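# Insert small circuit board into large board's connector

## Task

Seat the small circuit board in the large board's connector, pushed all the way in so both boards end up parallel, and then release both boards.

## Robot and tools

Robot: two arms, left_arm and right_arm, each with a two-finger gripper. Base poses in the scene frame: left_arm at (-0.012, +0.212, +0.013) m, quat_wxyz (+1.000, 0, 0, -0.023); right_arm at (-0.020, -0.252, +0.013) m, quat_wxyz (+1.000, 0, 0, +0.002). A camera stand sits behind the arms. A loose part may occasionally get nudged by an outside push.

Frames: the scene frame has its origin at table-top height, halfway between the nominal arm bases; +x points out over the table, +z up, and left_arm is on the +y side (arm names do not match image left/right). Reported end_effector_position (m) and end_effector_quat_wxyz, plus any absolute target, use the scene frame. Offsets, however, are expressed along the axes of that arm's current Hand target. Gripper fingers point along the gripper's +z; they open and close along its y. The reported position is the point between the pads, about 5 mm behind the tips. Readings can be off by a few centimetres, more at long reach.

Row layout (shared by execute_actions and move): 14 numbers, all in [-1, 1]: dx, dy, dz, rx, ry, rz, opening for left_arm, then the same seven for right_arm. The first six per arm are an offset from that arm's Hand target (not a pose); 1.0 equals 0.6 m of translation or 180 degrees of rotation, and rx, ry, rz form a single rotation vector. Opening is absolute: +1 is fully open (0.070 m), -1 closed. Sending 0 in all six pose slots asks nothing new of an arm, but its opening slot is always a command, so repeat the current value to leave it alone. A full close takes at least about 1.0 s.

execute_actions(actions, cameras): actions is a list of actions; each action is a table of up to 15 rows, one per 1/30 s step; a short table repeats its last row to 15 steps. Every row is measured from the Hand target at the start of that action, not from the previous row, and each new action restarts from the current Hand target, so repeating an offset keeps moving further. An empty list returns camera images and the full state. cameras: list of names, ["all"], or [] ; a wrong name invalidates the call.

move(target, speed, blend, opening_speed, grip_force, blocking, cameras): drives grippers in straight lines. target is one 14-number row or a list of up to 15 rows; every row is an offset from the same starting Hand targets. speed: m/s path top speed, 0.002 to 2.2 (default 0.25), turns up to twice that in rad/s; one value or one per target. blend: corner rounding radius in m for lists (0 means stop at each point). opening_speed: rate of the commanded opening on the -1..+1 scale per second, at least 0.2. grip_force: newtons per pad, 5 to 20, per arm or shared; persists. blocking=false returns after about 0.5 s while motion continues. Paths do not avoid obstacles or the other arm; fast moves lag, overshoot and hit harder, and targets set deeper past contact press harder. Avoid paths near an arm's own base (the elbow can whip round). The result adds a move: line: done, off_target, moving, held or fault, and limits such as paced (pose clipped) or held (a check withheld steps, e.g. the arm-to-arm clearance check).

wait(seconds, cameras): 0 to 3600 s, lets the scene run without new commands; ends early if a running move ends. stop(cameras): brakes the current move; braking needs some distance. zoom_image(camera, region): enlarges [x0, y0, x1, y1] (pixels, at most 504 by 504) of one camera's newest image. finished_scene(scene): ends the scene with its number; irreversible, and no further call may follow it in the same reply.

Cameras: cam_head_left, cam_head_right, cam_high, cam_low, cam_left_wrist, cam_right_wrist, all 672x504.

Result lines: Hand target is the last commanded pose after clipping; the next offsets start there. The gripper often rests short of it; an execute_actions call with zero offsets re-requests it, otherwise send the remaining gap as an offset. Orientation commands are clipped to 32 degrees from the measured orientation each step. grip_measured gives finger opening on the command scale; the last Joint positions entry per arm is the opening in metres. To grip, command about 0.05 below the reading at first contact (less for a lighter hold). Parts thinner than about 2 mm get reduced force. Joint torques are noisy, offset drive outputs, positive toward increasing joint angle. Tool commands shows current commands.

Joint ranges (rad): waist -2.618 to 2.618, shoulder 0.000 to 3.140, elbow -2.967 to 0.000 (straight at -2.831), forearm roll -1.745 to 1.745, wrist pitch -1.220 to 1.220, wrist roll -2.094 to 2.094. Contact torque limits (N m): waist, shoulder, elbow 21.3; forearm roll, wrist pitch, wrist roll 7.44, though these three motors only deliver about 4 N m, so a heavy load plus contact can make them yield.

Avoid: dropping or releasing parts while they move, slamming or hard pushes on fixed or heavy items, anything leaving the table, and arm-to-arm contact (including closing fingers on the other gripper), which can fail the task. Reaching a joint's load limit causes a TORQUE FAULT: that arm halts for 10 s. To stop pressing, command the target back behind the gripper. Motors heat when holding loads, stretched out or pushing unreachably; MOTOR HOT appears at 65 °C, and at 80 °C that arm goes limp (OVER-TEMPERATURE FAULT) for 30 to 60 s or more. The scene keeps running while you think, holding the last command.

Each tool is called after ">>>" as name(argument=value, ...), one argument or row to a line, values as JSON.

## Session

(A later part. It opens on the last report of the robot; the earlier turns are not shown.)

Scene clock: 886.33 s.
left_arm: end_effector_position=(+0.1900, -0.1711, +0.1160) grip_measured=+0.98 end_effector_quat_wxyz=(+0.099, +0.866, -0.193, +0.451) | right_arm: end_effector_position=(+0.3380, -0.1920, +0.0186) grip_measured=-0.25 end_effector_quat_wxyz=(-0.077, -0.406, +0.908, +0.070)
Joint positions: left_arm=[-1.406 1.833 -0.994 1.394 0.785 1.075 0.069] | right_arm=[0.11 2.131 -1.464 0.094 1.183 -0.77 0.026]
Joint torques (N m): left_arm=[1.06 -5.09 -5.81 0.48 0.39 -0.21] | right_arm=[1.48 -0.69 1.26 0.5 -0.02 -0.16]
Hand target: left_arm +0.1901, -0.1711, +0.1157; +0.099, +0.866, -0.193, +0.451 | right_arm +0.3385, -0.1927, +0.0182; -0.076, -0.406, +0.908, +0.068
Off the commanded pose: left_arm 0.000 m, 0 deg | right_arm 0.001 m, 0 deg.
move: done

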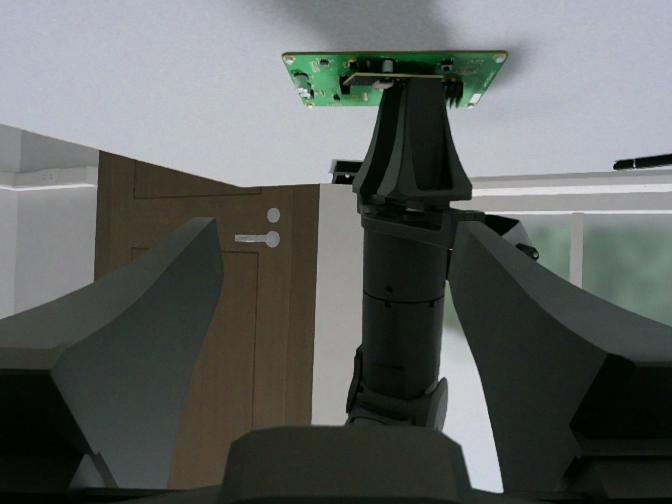

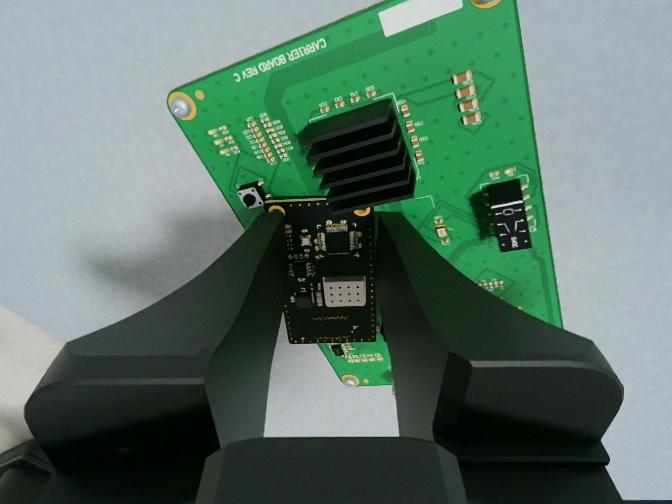

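>>> execute_actions(
  actions=[],
)

Scene clock: 903.93 s.
left_arm: end_effector_position=(+0.1900, -0.1711, +0.1160) grip_measured=+0.98 end_effector_quat_wxyz=(+0.099, +0.866, -0.193, +0.451) | right_arm: end_effector_position=(+0.3383, -0.1924, +0.0183) grip_measured=-0.26 end_effector_quat_wxyz=(-0.076, -0.406, +0.908, +0.069)
Joint positions: left_arm=[-1.406 1.833 -0.994 1.394 0.785 1.075 0.069] | right_arm=[0.11 2.131 -1.463 0.092 1.18 -0.77 0.026]
Joint torques (N m): left_arm=[1.08 -5.11 -5.79 0.48 0.4 -0.2] | right_arm=[-4.39 0.87 -1.68 -1.61 -1.86 0]
Motor temperatures (°C): left_arm=[24 26 24 27 28 27] | right_arm=[23 26 27 31 34 27]
Hand target: left_arm +0.1901, -0.1711, +0.1157; +0.099, +0.866, -0.193, +0.451 | right_arm +0.3385, -0.1927, +0.0182; -0.076, -0.406, +0.908, +0.068
Tool commands: left_gripper/opening=+1.0 right_gripper/opening=-0.25
Off the commanded pose: left_arm 0.000 m, 0 deg | right_arm 0.000 m, 0 deg.

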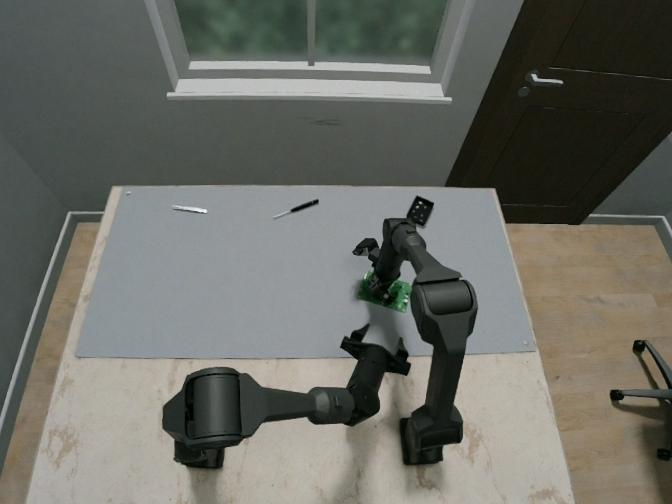

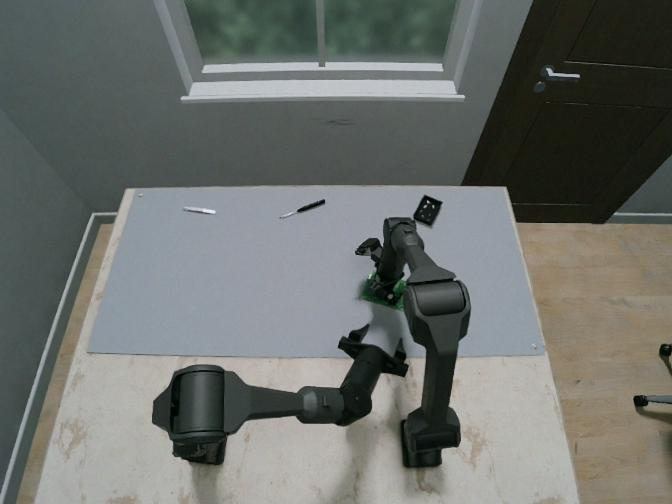

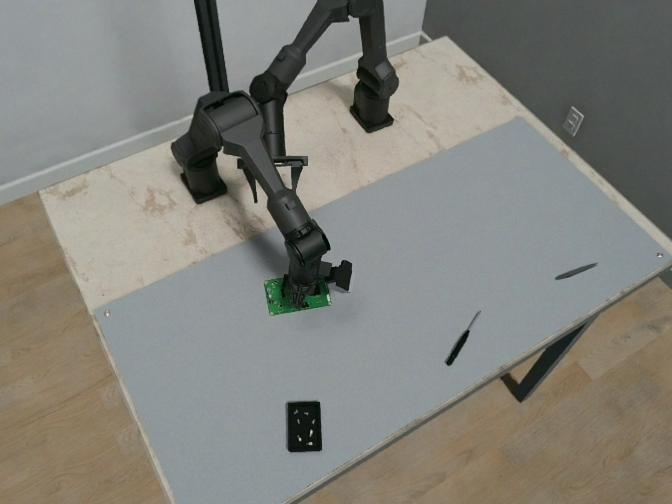

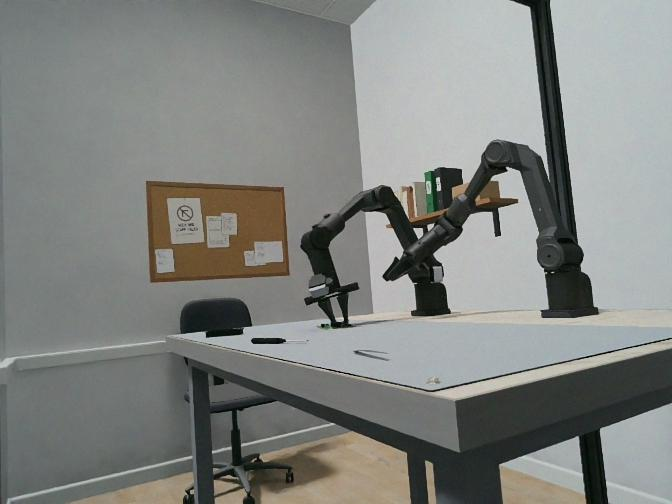

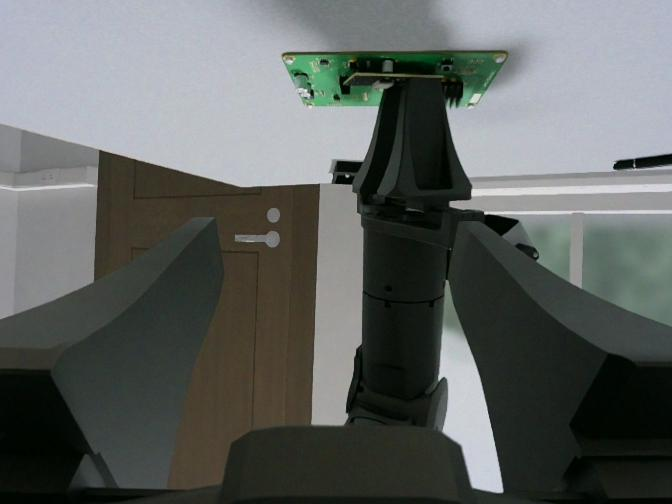

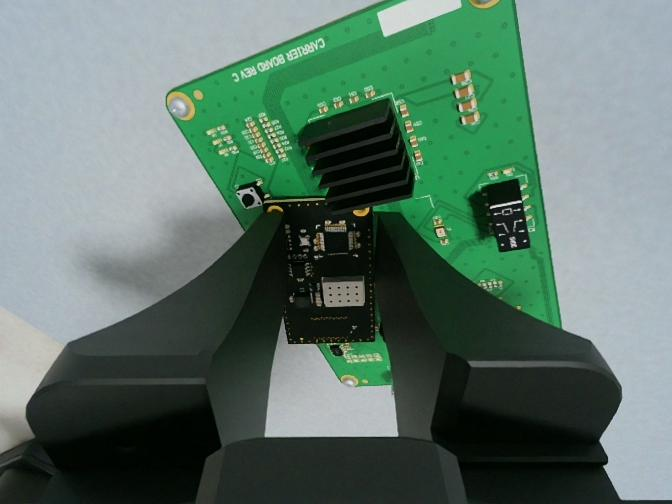

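>>> zoom_image(
  camera="cam_right_wrist",
  region=[200, 170, 460, 365],
)

>>> zoom_image(
  camera="cam_left_wrist",
  region=[270, 30, 530, 130],
)

Scaled by 1.938 from the camera's image (finer frame: 960x720).

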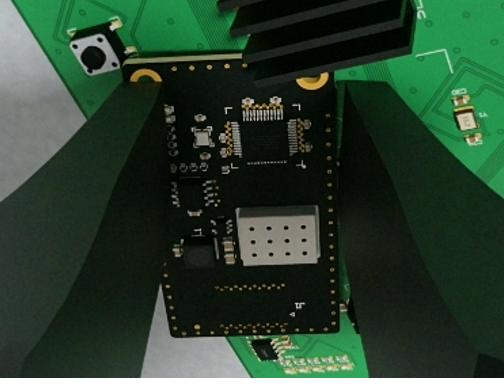

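Scaled by 1.938 from the camera's image (finer frame: 960x720).

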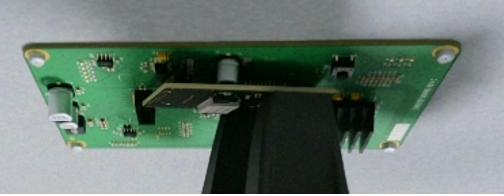

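>>> move(
  target=[
    [0,0,0,0,0,0,1,0,0,0,0,0,0,0.15],
    [0,0,0,0,0,0,1,0,0.0025,-0.01,-0.012,0,0,0.15],
  ],
  speed=0.05,
  opening_speed=0.6,
  cameras=["cam_right_wrist","cam_left_wrist"],
)

Scene clock: 916.60 s.
left_arm: end_effector_position=(+0.1900, -0.1711, +0.1160) grip_measured=+0.98 end_effector_quat_wxyz=(+0.099, +0.866, -0.193, +0.451) | right_arm: end_effector_position=(+0.3380, -0.1927, +0.0237) grip_measured=+0.15 end_effector_quat_wxyz=(-0.076, -0.404, +0.908, +0.083)
Joint positions: left_arm=[-1.406 1.833 -0.994 1.394 0.785 1.075 0.069] | right_arm=[0.095 2.128 -1.478 0.116 1.209 -0.79 0.04]
Joint torques (N m): left_arm=[1.05 -5.14 -5.81 0.48 0.4 -0.2] | right_arm=[0.51 -7.49 -3.6 0.21 0.09 0.11]
Hand target: left_arm +0.1901, -0.1711, +0.1157; +0.099, +0.866, -0.193, +0.451 | right_arm +0.3385, -0.1920, +0.0244; -0.084, -0.405, +0.907, +0.086
Off the commanded pose: left_arm 0.000 m, 0 deg | right_arm 0.001 m, 1 deg.
joint sent to its limit (right arm) — joint 5 (wrist pitch), upper limit. The joint targets still meet the commanded pose.
move: done
Images, in order (width x height): cam_left_wrist 672x504, cam_right_wrist 672x504.

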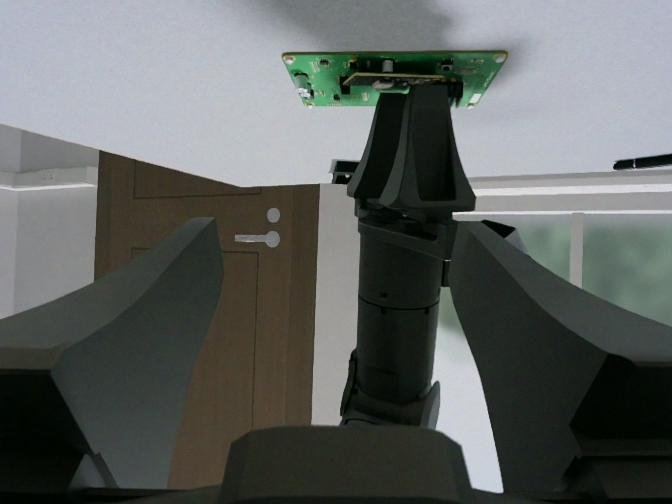

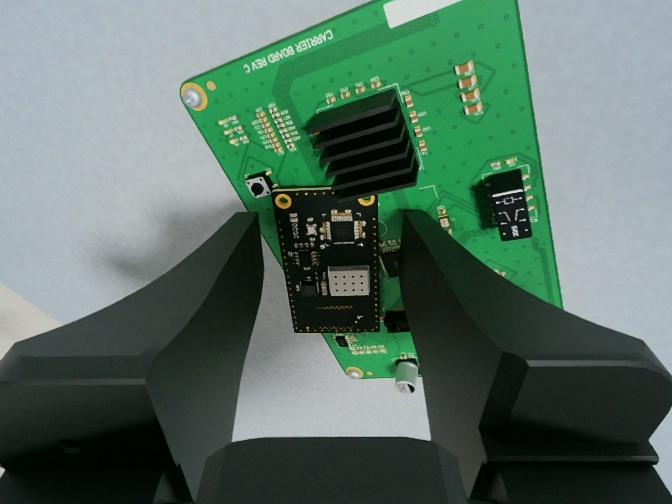

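>>> move(
  target=[
    [0,0,0,0,0,0,1,0,0.0017,0.0,0,0,-0.024,0.15],
    [0,0,0,0,0,0,1,0,0.0017,0.010,0,0,-0.024,0.15],
  ],
  speed=0.05,
  cameras=["cam_right_wrist","cam_left_wrist"],
)

>>> zoom_image(
  camera="cam_right_wrist",
  region=[200, 170, 460, 365],
)

>>> zoom_image(
  camera="cam_left_wrist",
  region=[270, 30, 530, 130],
)

Scene clock: 926.03 s.
left_arm: end_effector_position=(+0.1900, -0.1711, +0.1160) grip_measured=+0.98 end_effector_quat_wxyz=(+0.099, +0.866, -0.193, +0.451) | right_arm: end_effector_position=(+0.3369, -0.1913, +0.0205) grip_measured=+0.14 end_effector_quat_wxyz=(-0.077, -0.438, +0.891, +0.087)
Joint positions: left_arm=[-1.406 1.833 -0.994 1.394 0.785 1.075 0.069] | right_arm=[0.098 2.137 -1.478 0.117 1.209 -0.865 0.04]
Joint torques (N m): left_arm=[1.11 -5.17 -5.74 0.47 0.4 -0.18] | right_arm=[1.03 -1.04 -2.83 0.27 0.1 0.04]
Hand target: left_arm +0.1901, -0.1711, +0.1157; +0.099, +0.866, -0.193, +0.451 | right_arm +0.3365, -0.1908, +0.0188; -0.081, -0.439, +0.891, +0.089
Off the commanded pose: left_arm 0.000 m, 0 deg | right_arm 0.002 m, 0 deg.
joint sent to its limit (right arm) — joint 5 (wrist pitch), upper limit. The joint targets still meet the commanded pose.
move: done
Images, in order (width x height): cam_left_wrist 672x504, cam_right_wrist 672x504.

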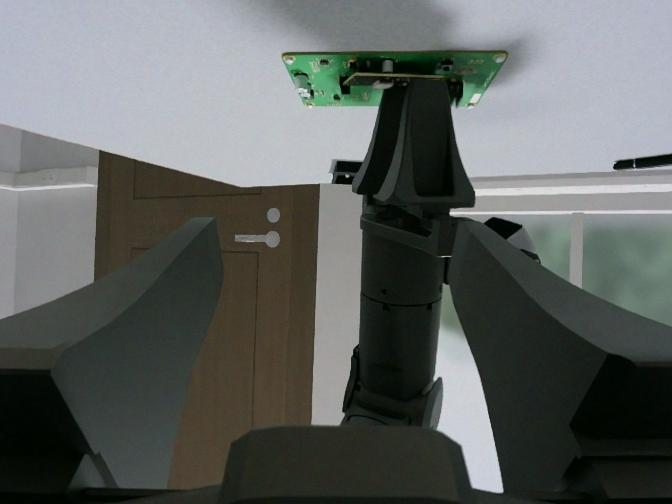

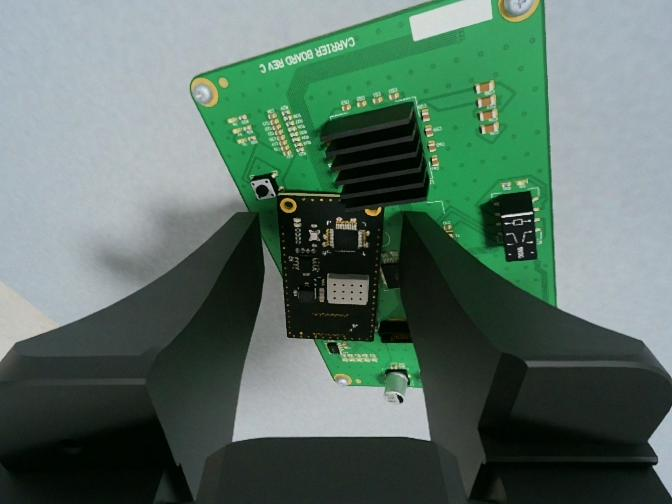

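Scaled by 1.938 from the camera's image (finer frame: 960x720).

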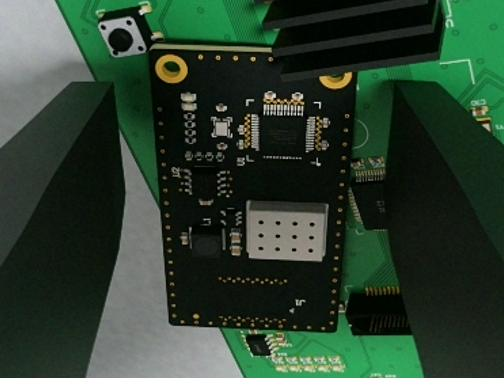

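Scaled by 1.938 from the camera's image (finer frame: 960x720).

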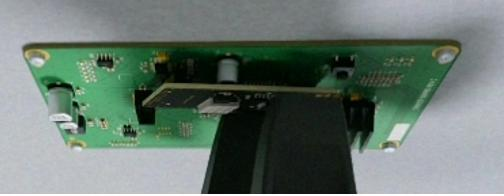

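>>> move(
  target=[
    [0,0,0,0,0,0,1,0,0.0,-0.0025,0,0,0,0.15],
    [0,0,0,0,0,0,1,0,0.0,-0.0025,0,0,0,-0.25],
  ],
  speed=0.05,
  opening_speed=0.4,
  cameras=["cam_right_wrist","cam_left_wrist"],
)

>>> zoom_image(
  camera="cam_right_wrist",
  region=[200, 170, 460, 365],
)

>>> zoom_image(
  camera="cam_left_wrist",
  region=[270, 30, 530, 130],
)

Scene clock: 933.70 s.
left_arm: end_effector_position=(+0.1900, -0.1711, +0.1160) grip_measured=+0.98 end_effector_quat_wxyz=(+0.099, +0.866, -0.193, +0.451) | right_arm: end_effector_position=(+0.3357, -0.1906, +0.0191) grip_measured=-0.25 end_effector_quat_wxyz=(-0.080, -0.438, +0.891, +0.089)
Joint positions: left_arm=[-1.406 1.833 -0.994 1.394 0.785 1.075 0.069] | right_arm=[0.099 2.14 -1.477 0.119 1.21 -0.865 0.026]
Joint torques (N m): left_arm=[1.06 -5.2 -5.77 0.47 0.4 -0.17] | right_arm=[0.7 -3.43 0.02 0.05 1.02 0.14]
Hand target: left_arm +0.1901, -0.1711, +0.1157; +0.099, +0.866, -0.193, +0.451 | right_arm +0.3368, -0.1910, +0.0202; -0.081, -0.439, +0.891, +0.089
Off the commanded pose: left_arm 0.000 m, 0 deg | right_arm 0.002 m, 0 deg.
joint read past its limit (right arm) — joint 5 (wrist pitch), upper limit.
joint sent to its limit (right arm) — joint 5 (wrist pitch), upper limit. The joint targets still meet the commanded pose.
move: done
Images, in order (width x height): cam_left_wrist 672x504, cam_right_wrist 672x504.

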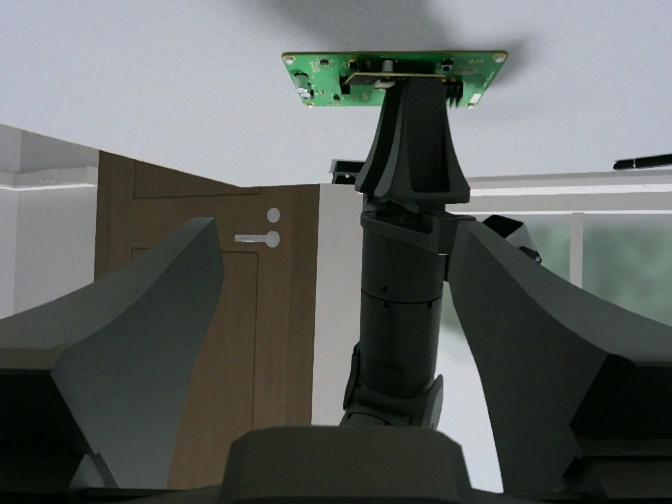

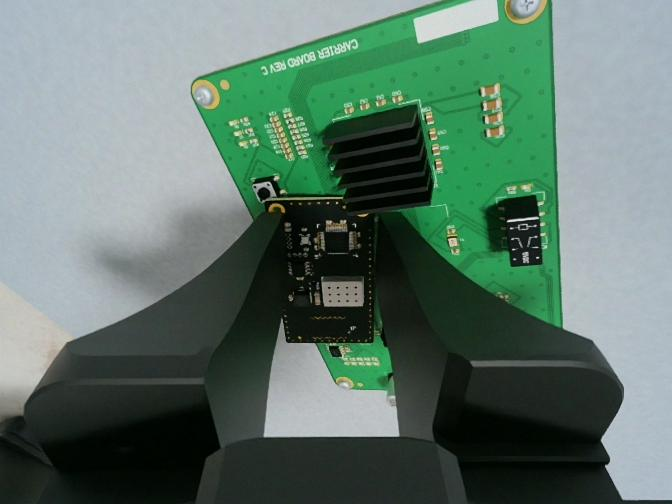

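Scaled by 1.938 from the camera's image (finer frame: 960x720).

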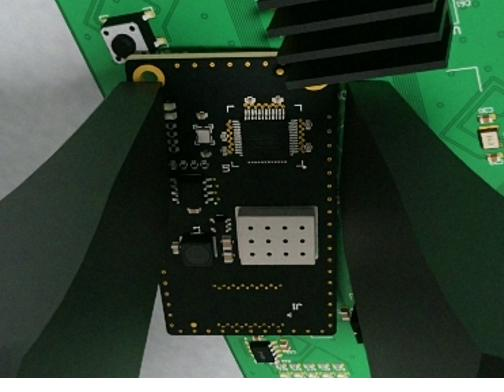

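Scaled by 1.938 from the camera's image (finer frame: 960x720).

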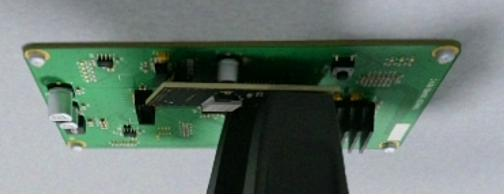

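>>> move(
  target=[
    [0,0,0,0,0,0,1,0,0,0,0,0,0,0.15],
    [0,0,0.13,0,0,0,1,0,0,0,0,0,0,0.15],
  ],
  speed=0.15,
  opening_speed=0.6,
  cameras=["cam_right_wrist","cam_left_wrist"],
)

>>> zoom_image(
  camera="cam_left_wrist",
  region=[200, 130, 500, 355],
)

Scene clock: 945.60 s.
left_arm: end_effector_position=(+0.2484, -0.1982, +0.0707) grip_measured=+0.98 end_effector_quat_wxyz=(+0.099, +0.866, -0.193, +0.451) | right_arm: end_effector_position=(+0.3367, -0.1909, +0.0207) grip_measured=+0.14 end_effector_quat_wxyz=(-0.078, -0.439, +0.891, +0.088)
Joint positions: left_arm=[-1.247 2.043 -1.119 1.593 0.668 0.96 0.069] | right_arm=[0.099 2.137 -1.479 0.117 1.21 -0.865 0.04]
Joint torques (N m): left_arm=[0.11 -7.72 -4.36 0.25 0.79 0.03] | right_arm=[-2.09 -1.69 -1.7 -0.55 -0.05 -0.12]
Hand target: left_arm +0.2480, -0.1980, +0.0710; +0.099, +0.866, -0.193, +0.451 | right_arm +0.3368, -0.1910, +0.0202; -0.081, -0.439, +0.891, +0.089
Off the commanded pose: left_arm 0.000 m, 0 deg | right_arm 0.000 m, 0 deg.
joint sent to its limit (right arm) — joint 5 (wrist pitch), upper limit. The joint targets still meet the commanded pose.
move: done
Images, in order (width x height): cam_left_wrist 672x504, cam_right_wrist 672x504.

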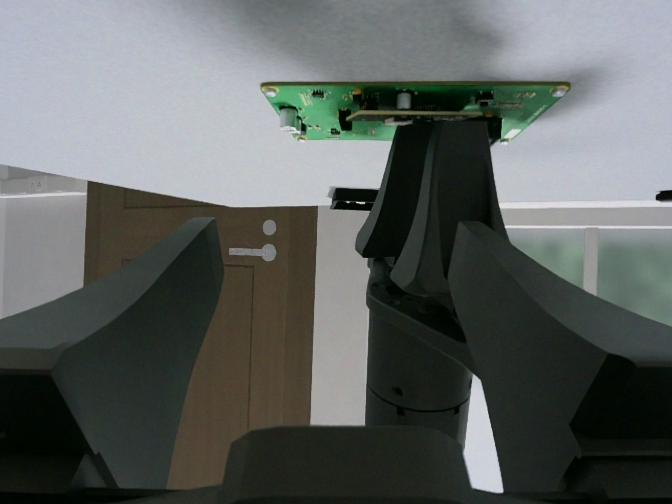

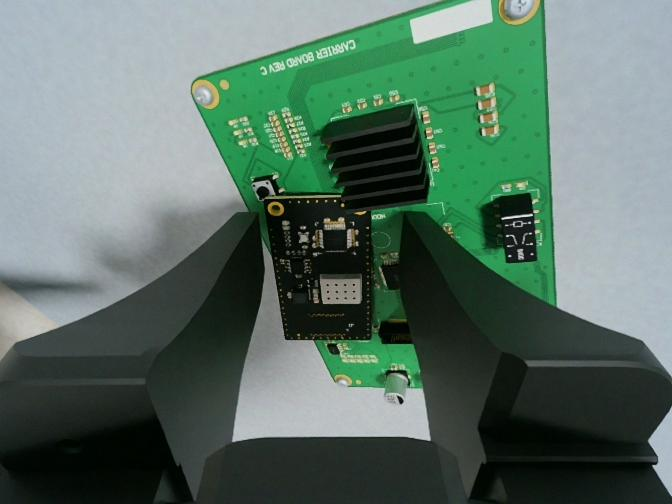

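Scaled by 1.680 from the camera's image (finer frame: 960x720).

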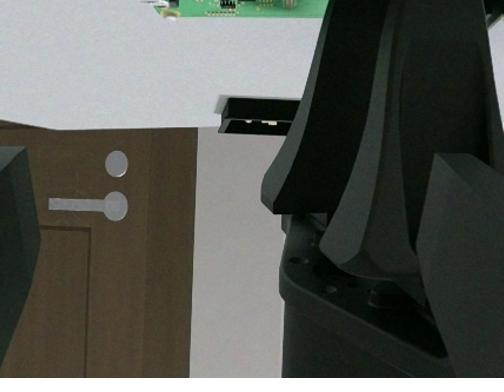

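>>> zoom_image(
  camera="cam_left_wrist",
  region=[320, 70, 530, 160],
)

>>> zoom_image(
  camera="cam_right_wrist",
  region=[200, 170, 460, 365],
)

Scaled by 2.400 from the camera's image (finer frame: 960x720).

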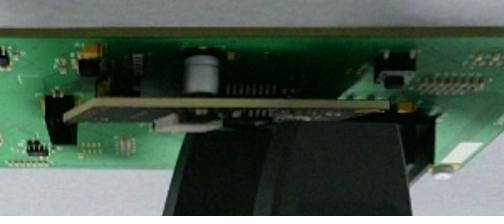

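Scaled by 1.938 from the camera's image (finer frame: 960x720).

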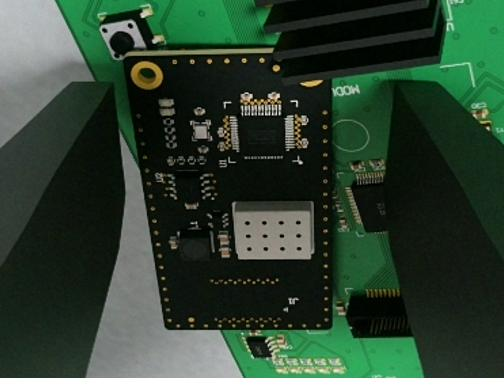

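>>> move(
  target=[
    [0,0,0,0,0,0,1,0,0.005,-0.006,0.033,0,-0.013,0.15],
    [0,0,0,0,0,0,1,0,0.005,0.004,0.033,0,-0.013,0.15],
  ],
  speed=0.05,
  cameras=["cam_right_wrist","cam_left_wrist"],
)

>>> zoom_image(
  camera="cam_left_wrist",
  region=[320, 70, 530, 160],
)

>>> zoom_image(
  camera="cam_right_wrist",
  region=[200, 170, 460, 365],
)

Scene clock: 954.20 s.
left_arm: end_effector_position=(+0.2480, -0.1982, +0.0709) grip_measured=+0.98 end_effector_quat_wxyz=(+0.099, +0.866, -0.193, +0.451) | right_arm: end_effector_position=(+0.3342, -0.1891, +0.0191) grip_measured=+0.15 end_effector_quat_wxyz=(-0.055, -0.460, +0.885, +0.044)
Joint positions: left_arm=[-1.248 2.042 -1.118 1.593 0.668 0.96 0.069] | right_arm=[0.144 2.078 -1.383 0.052 1.096 -0.838 0.04]
Joint torques (N m): left_arm=[0.18 -7.83 -3.92 0.24 0.77 0.13] | right_arm=[0.25 -4.32 -2.26 0.32 0.12 0.15]
Hand target: left_arm +0.2480, -0.1980, +0.0710; +0.099, +0.866, -0.193, +0.451 | right_arm +0.3340, -0.1890, +0.0186; -0.056, -0.460, +0.885, +0.044
Off the commanded pose: left_arm 0.000 m, 0 deg | right_arm 0.001 m, 0 deg.
move: done
Images, in order (width x height): cam_left_wrist 672x504, cam_right_wrist 672x504.

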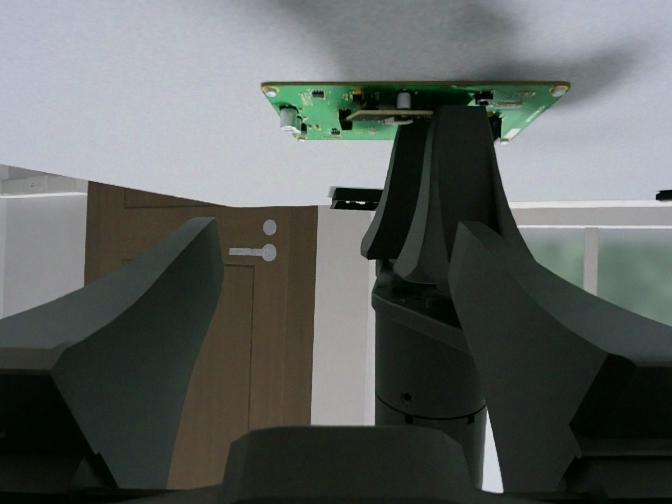

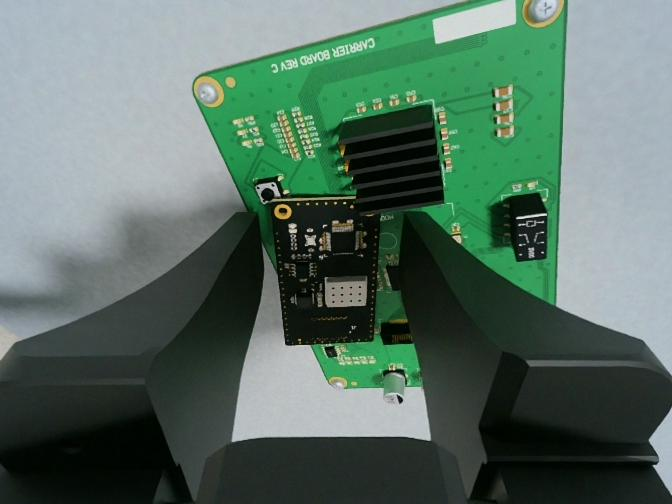

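Scaled by 2.400 from the camera's image (finer frame: 960x720).

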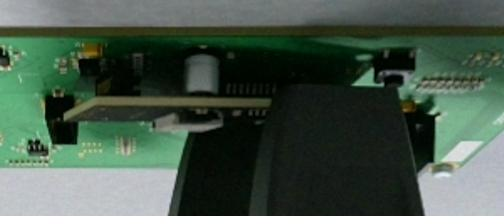

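Scaled by 1.938 from the camera's image (finer frame: 960x720).

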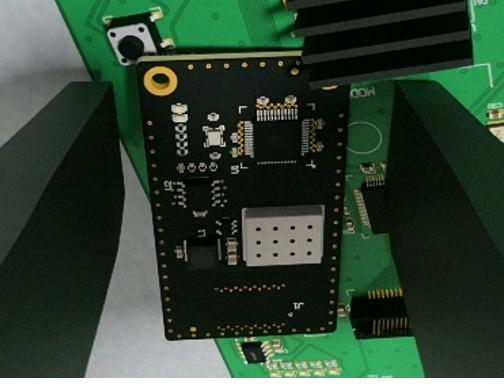

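>>> move(
  target=[
    [0,0,0,0,0,0,1,0,0.0022,-0.0005,0,0,0,0.15],
    [0,0,0,0,0,0,1,0,0.0022,-0.0005,0,0,0,-0.25],
  ],
  speed=0.05,
  opening_speed=0.4,
  cameras=["cam_right_wrist","cam_left_wrist"],
)

>>> zoom_image(
  camera="cam_left_wrist",
  region=[320, 70, 530, 160],
)

>>> zoom_image(
  camera="cam_right_wrist",
  region=[200, 170, 460, 365],
)

Scene clock: 960.50 s.
left_arm: end_effector_position=(+0.2480, -0.1982, +0.0709) grip_measured=+0.98 end_effector_quat_wxyz=(+0.099, +0.866, -0.193, +0.451) | right_arm: end_effector_position=(+0.3322, -0.1879, +0.0182) grip_measured=-0.15 end_effector_quat_wxyz=(-0.057, -0.461, +0.885, +0.045)
Joint positions: left_arm=[-1.248 2.042 -1.118 1.593 0.668 0.96 0.069] | right_arm=[0.147 2.078 -1.378 0.053 1.097 -0.836 0.03]
Joint torques (N m): left_arm=[0.19 -7.77 -4 0.23 0.78 0.11] | right_arm=[-1.2 -6.17 -3.27 -0.17 -0.04 0.16]
Hand target: left_arm +0.2480, -0.1980, +0.0710; +0.099, +0.866, -0.193, +0.451 | right_arm +0.3329, -0.1882, +0.0191; -0.056, -0.460, +0.885, +0.044
Off the commanded pose: left_arm 0.000 m, 0 deg | right_arm 0.001 m, 0 deg.
move: done
Images, in order (width x height): cam_left_wrist 672x504, cam_right_wrist 672x504.

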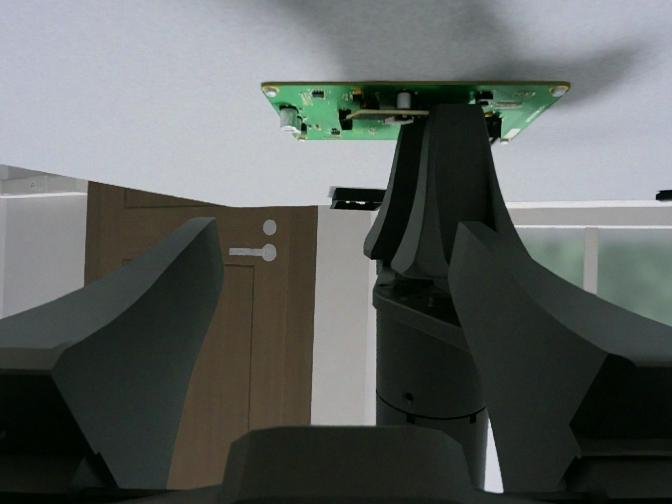

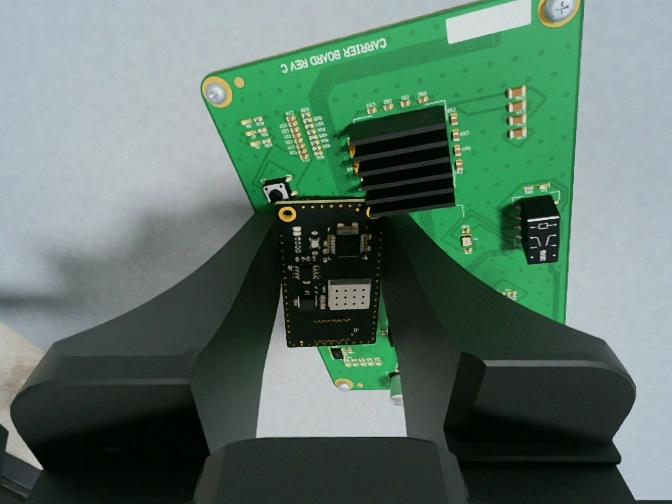

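Scaled by 2.400 from the camera's image (finer frame: 960x720).

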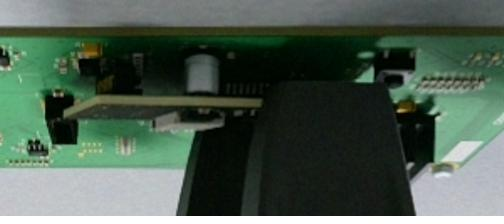

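Scaled by 1.938 from the camera's image (finer frame: 960x720).

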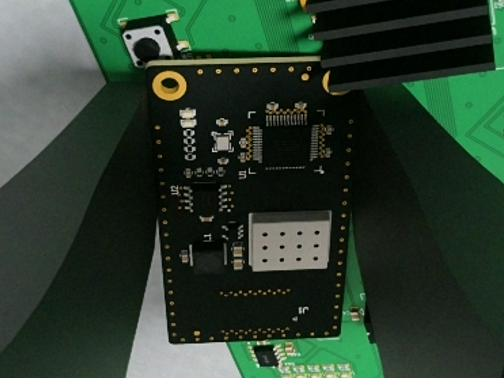

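>>> move(
  target=[
    [0,0,0,0,0,0,1,0.003,0,-0.012,0,0,0,-0.25],
    [0,0,0,0,0,0,1,0.006,0,-0.06,0,0,0,-0.25],
  ],
  speed=0.06,
  cameras=["cam_right_wrist","cam_left_wrist"],
)

Scene clock: 976.10 s.
left_arm: end_effector_position=(+0.2480, -0.1982, +0.0709) grip_measured=+0.98 end_effector_quat_wxyz=(+0.099, +0.866, -0.193, +0.451) | right_arm: end_effector_position=(+0.3365, -0.1918, +0.0558) grip_measured=-0.15 end_effector_quat_wxyz=(-0.051, -0.460, +0.885, +0.042)
Joint positions: left_arm=[-1.248 2.042 -1.118 1.593 0.668 0.96 0.069] | right_arm=[0.136 2.02 -1.446 0.049 1.21 -0.839 0.03]
Joint torques (N m): left_arm=[0.18 -7.8 -3.96 0.24 0.77 0.1] | right_arm=[-0.55 -5.7 -2.43 0.11 0.12 -0.22]
Hand target: left_arm +0.2480, -0.1980, +0.0710; +0.099, +0.866, -0.193, +0.451 | right_arm +0.3359, -0.1921, +0.0549; -0.056, -0.460, +0.885, +0.044
Off the commanded pose: left_arm 0.000 m, 0 deg | right_arm 0.001 m, 1 deg.
joint sent to its limit (right arm) — joint 5 (wrist pitch), upper limit. The joint targets still meet the commanded pose.
move: done
Images, in order (width x height): cam_left_wrist 672x504, cam_right_wrist 672x504.

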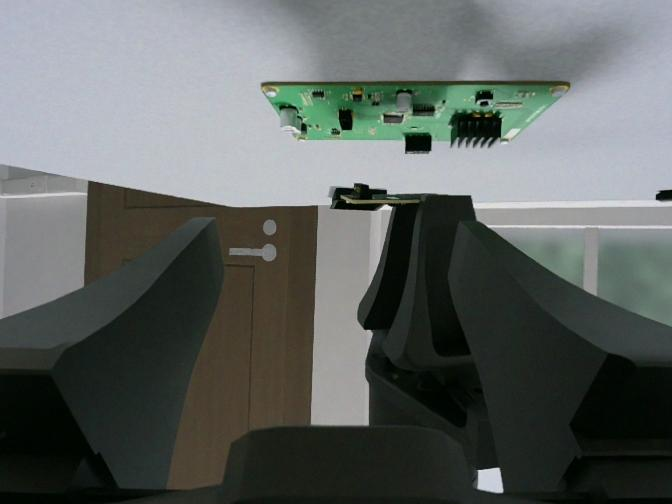

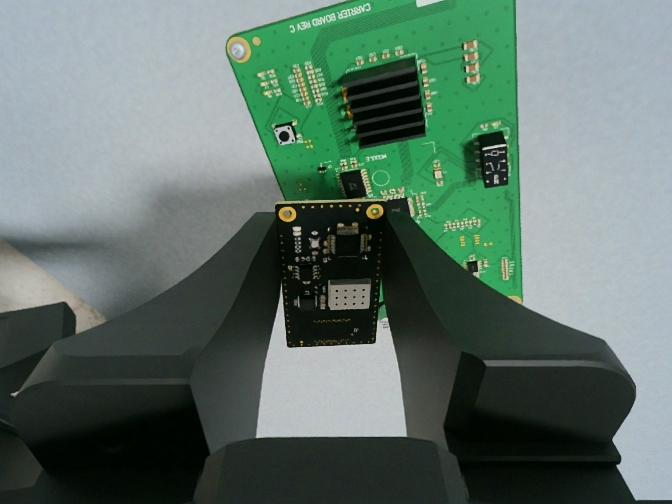

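>>> move(
  target=[0,0,-0.13,0,0,0,1,-0.0745,-0.129,-0.015,0.063,0,-0.088,-0.25],
  speed=0.15,
  cameras=["cam_right_wrist","cam_left_wrist"],
)

Scene clock: 985.37 s.
left_arm: end_effector_position=(+0.1897, -0.1711, +0.1161) grip_measured=+0.98 end_effector_quat_wxyz=(+0.099, +0.866, -0.193, +0.451) | right_arm: end_effector_position=(+0.4258, -0.2001, +0.0511) grip_measured=-0.15 end_effector_quat_wxyz=(-0.004, -0.581, +0.813, -0.036)
Joint positions: left_arm=[-1.407 1.833 -0.994 1.393 0.786 1.075 0.069] | right_arm=[0.146 2.213 -1.772 -0.073 1.191 -1.065 0.03]
Joint torques (N m): left_arm=[1.15 -4.98 -4.48 0.52 0.38 -0.16] | right_arm=[0.02 -8.23 -3.02 0.14 0.04 0.18]
Motor temperatures (°C): left_arm=[24 28 23 26 28 27] | right_arm=[23 27 27 28 29 27]
Hand target: left_arm +0.1901, -0.1711, +0.1157; +0.099, +0.866, -0.193, +0.451 | right_arm +0.4253, -0.2000, +0.0512; -0.004, -0.581, +0.813, -0.036
Off the commanded pose: left_arm 0.001 m, 0 deg | right_arm 0.000 m, 0 deg.
move: done
Images, in order (width x height): cam_left_wrist 672x504, cam_right_wrist 672x504.

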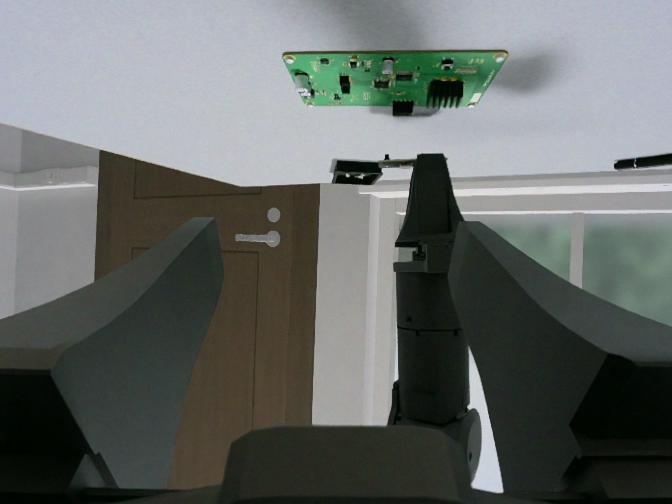

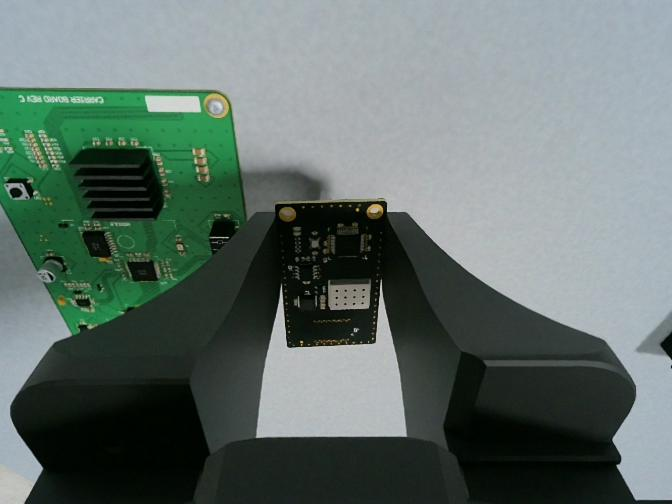

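>>> move(
  target=[
    [0,0,0,0,0,0,1,0,-0.02,0.048,0,0,0,-0.25],
    [0,0,0,0,0,0,1,0,-0.02,0.0595,0,0,0,-0.25],
    [0,0,0,0,0,0,1,0,-0.02,0.0595,0,0,0,0.1],
    [0,0,0,0,0,0,1,0,-0.02,-0.06,0,0,0,0.1],
  ],
  speed=[0.12,0.03,0.1,0.12],
  opening_speed=0.6,
  cameras=["cam_right_wrist","cam_left_wrist"],
)

Scene clock: 994.50 s.
left_arm: end_effector_position=(+0.1901, -0.1710, +0.1158) grip_measured=+0.98 end_effector_quat_wxyz=(+0.098, +0.866, -0.193, +0.451) | right_arm: end_effector_position=(+0.4352, -0.2018, +0.0880) grip_measured=+0.10 end_effector_quat_wxyz=(+0.031, -0.581, +0.812, -0.054)
Joint positions: left_arm=[-1.406 1.834 -0.994 1.394 0.786 1.075 0.069] | right_arm=[0.139 2.15 -1.805 -0.072 1.209 -1.077 0.039]
Joint torques (N m): left_arm=[1.09 -5.1 -5.77 0.52 0.39 -0.23] | right_arm=[0.08 -6.7 -2.9 0.09 -0.05 -0.12]
Hand target: left_arm +0.1901, -0.1711, +0.1157; +0.099, +0.866, -0.193, +0.451 | right_arm +0.4354, -0.2016, +0.0877; -0.004, -0.581, +0.813, -0.036
Off the commanded pose: left_arm 0.000 m, 0 deg | right_arm 0.000 m, 4 deg.
joint sent to its limit (right arm) — joint 5 (wrist pitch), upper limit. The joint targets are off in orientation, not in position.
move: off_target (right_arm)
Images, in order (width x height): cam_left_wrist 672x504, cam_right_wrist 672x504.

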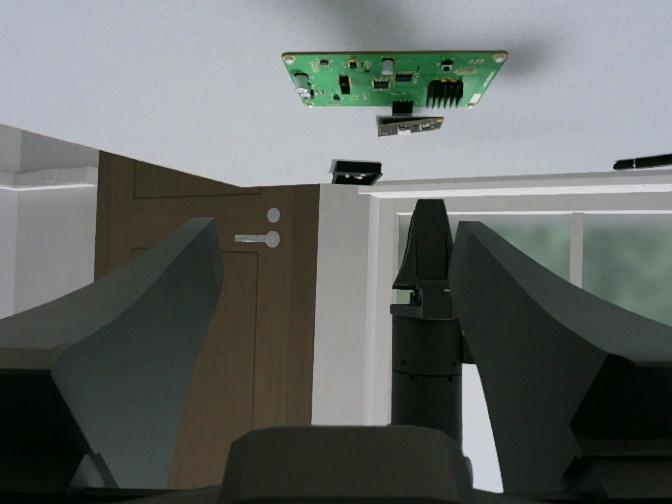

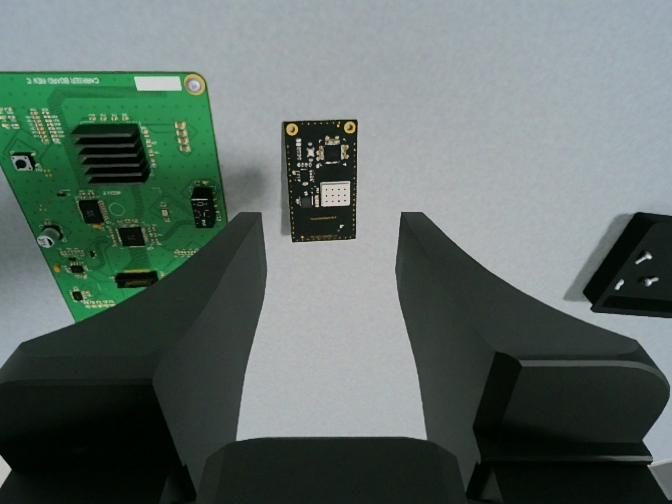

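>>> move(
  target=[
    [0,0,0,0,0,0,1,0,0,0,0,0,0.5,0.1],
    [0,0,0,0,0,0,1,0.0353,0.0035,0.0562,0.0083,-0.0209,0.9996,0.1],
  ],
  speed=[0.6,0.6],
  blend=[0.03,0],
  cameras=["cam_right_wrist"],
)

Scene clock: 1023.27 s.
left_arm: end_effector_position=(+0.1901, -0.1710, +0.1158) grip_measured=+0.98 end_effector_quat_wxyz=(+0.098, +0.866, -0.193, +0.451) | right_arm: end_effector_position=(+0.4277, -0.2237, +0.0549) grip_measured=+0.10 end_effector_quat_wxyz=(+0.058, +0.813, +0.580, +0.001)
Joint positions: left_arm=[-1.406 1.834 -0.994 1.394 0.786 1.075 0.069] | right_arm=[0.109 2.182 -1.727 -0.109 1.147 2.058 0.038]
Joint torques (N m): left_arm=[1.1 -5.09 -5.75 0.51 0.39 -0.2] | right_arm=[0.3 -8.13 -2.46 0.02 -0.11 -0.17]
Hand target: left_arm +0.1901, -0.1711, +0.1157; +0.099, +0.866, -0.193, +0.451 | right_arm +0.4277, -0.2231, +0.0550; +0.058, +0.812, +0.581, +0.002
Off the commanded pose: left_arm 0.000 m, 0 deg | right_arm 0.001 m, 0 deg.
move: done

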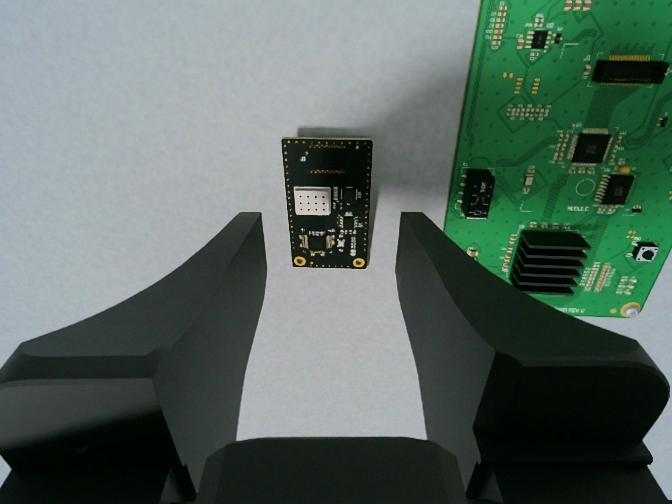

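>>> move(
  target=[0,0,0,0,0,0,1,-0.0212,-0.0008,0.0332,0,0,0,0.1],
  speed=0.12,
  cameras=["cam_right_wrist"],
)

>>> zoom_image(
  camera="cam_right_wrist",
  region=[200, 120, 460, 315],
)

Scene clock: 1045.03 s.
left_arm: end_effector_position=(+0.1901, -0.1710, +0.1158) grip_measured=+0.98 end_effector_quat_wxyz=(+0.098, +0.866, -0.193, +0.451) | right_arm: end_effector_position=(+0.4242, -0.2372, +0.0359) grip_measured=+0.10 end_effector_quat_wxyz=(+0.058, +0.812, +0.580, +0.001)
Joint positions: left_arm=[-1.406 1.834 -0.994 1.394 0.786 1.075 0.069] | right_arm=[0.079 2.187 -1.656 -0.111 1.069 2.035 0.038]
Joint torques (N m): left_arm=[1.07 -5.1 -5.69 0.51 0.39 -0.19] | right_arm=[0.28 -6.94 -3.85 -0.04 -0.02 0.01]
Hand target: left_arm +0.1901, -0.1711, +0.1157; +0.099, +0.866, -0.193, +0.451 | right_arm +0.4245, -0.2368, +0.0360; +0.058, +0.812, +0.581, +0.002
Off the commanded pose: left_arm 0.000 m, 0 deg | right_arm 0.001 m, 0 deg.
move: done

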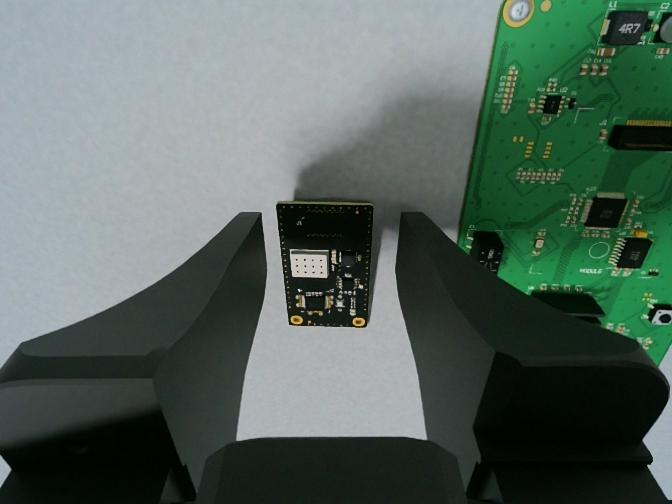

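Scaled by 1.938 from the camera's image (finer frame: 960x720).

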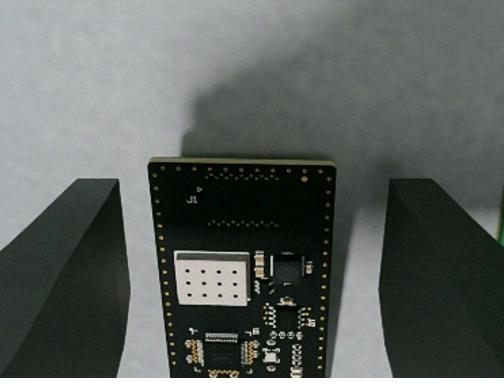

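>>> move(
  target=[0,0,0,0,0,0,1,0.0023,0.0040,0.0248,0,0,0,0.1],
  speed=0.08,
  cameras=["cam_right_wrist","cam_left_wrist"],
)

>>> zoom_image(
  camera="cam_right_wrist",
  region=[200, 120, 460, 315],
)

>>> zoom_image(
  camera="cam_left_wrist",
  region=[320, 90, 530, 180],
)

Scene clock: 1056.63 s.
left_arm: end_effector_position=(+0.1901, -0.1710, +0.1158) grip_measured=+0.98 end_effector_quat_wxyz=(+0.098, +0.866, -0.193, +0.451) | right_arm: end_effector_position=(+0.4286, -0.2372, +0.0213) grip_measured=+0.10 end_effector_quat_wxyz=(+0.058, +0.812, +0.581, +0.002)
Joint positions: left_arm=[-1.406 1.834 -0.994 1.394 0.786 1.075 0.069] | right_arm=[0.078 2.222 -1.658 -0.113 1.034 2.037 0.038]
Joint torques (N m): left_arm=[1.09 -5.09 -5.71 0.51 0.4 -0.18] | right_arm=[-0.63 -8.56 -2.79 -0.13 -0.02 0.19]
Hand target: left_arm +0.1901, -0.1711, +0.1157; +0.099, +0.866, -0.193, +0.451 | right_arm +0.4282, -0.2376, +0.0213; +0.058, +0.812, +0.581, +0.002
Off the commanded pose: left_arm 0.000 m, 0 deg | right_arm 0.001 m, 0 deg.
move: done
Images, in order (width x height): cam_left_wrist 672x504, cam_right_wrist 672x504.

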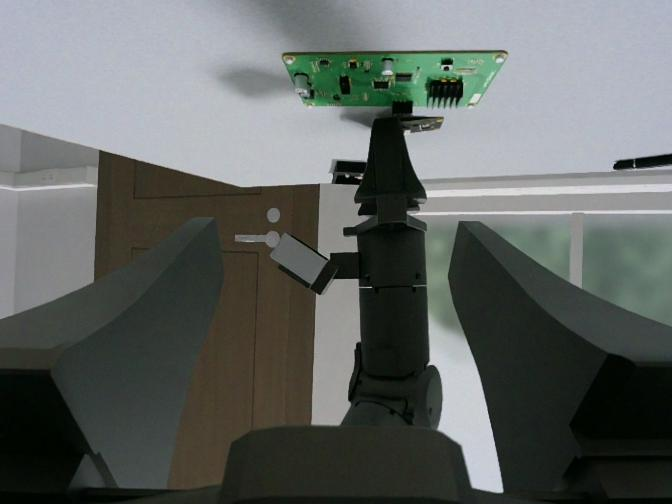

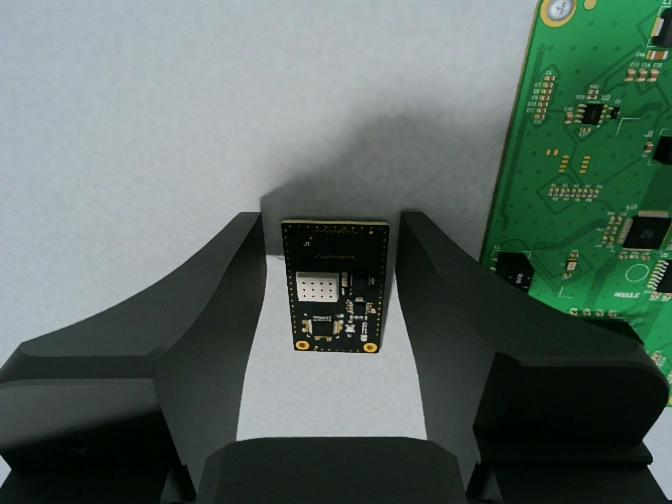

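Scaled by 1.938 from the camera's image (finer frame: 960x720).

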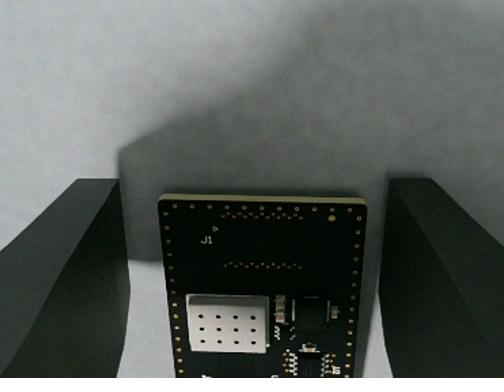

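Scaled by 2.400 from the camera's image (finer frame: 960x720).

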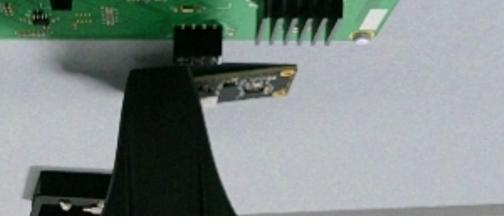

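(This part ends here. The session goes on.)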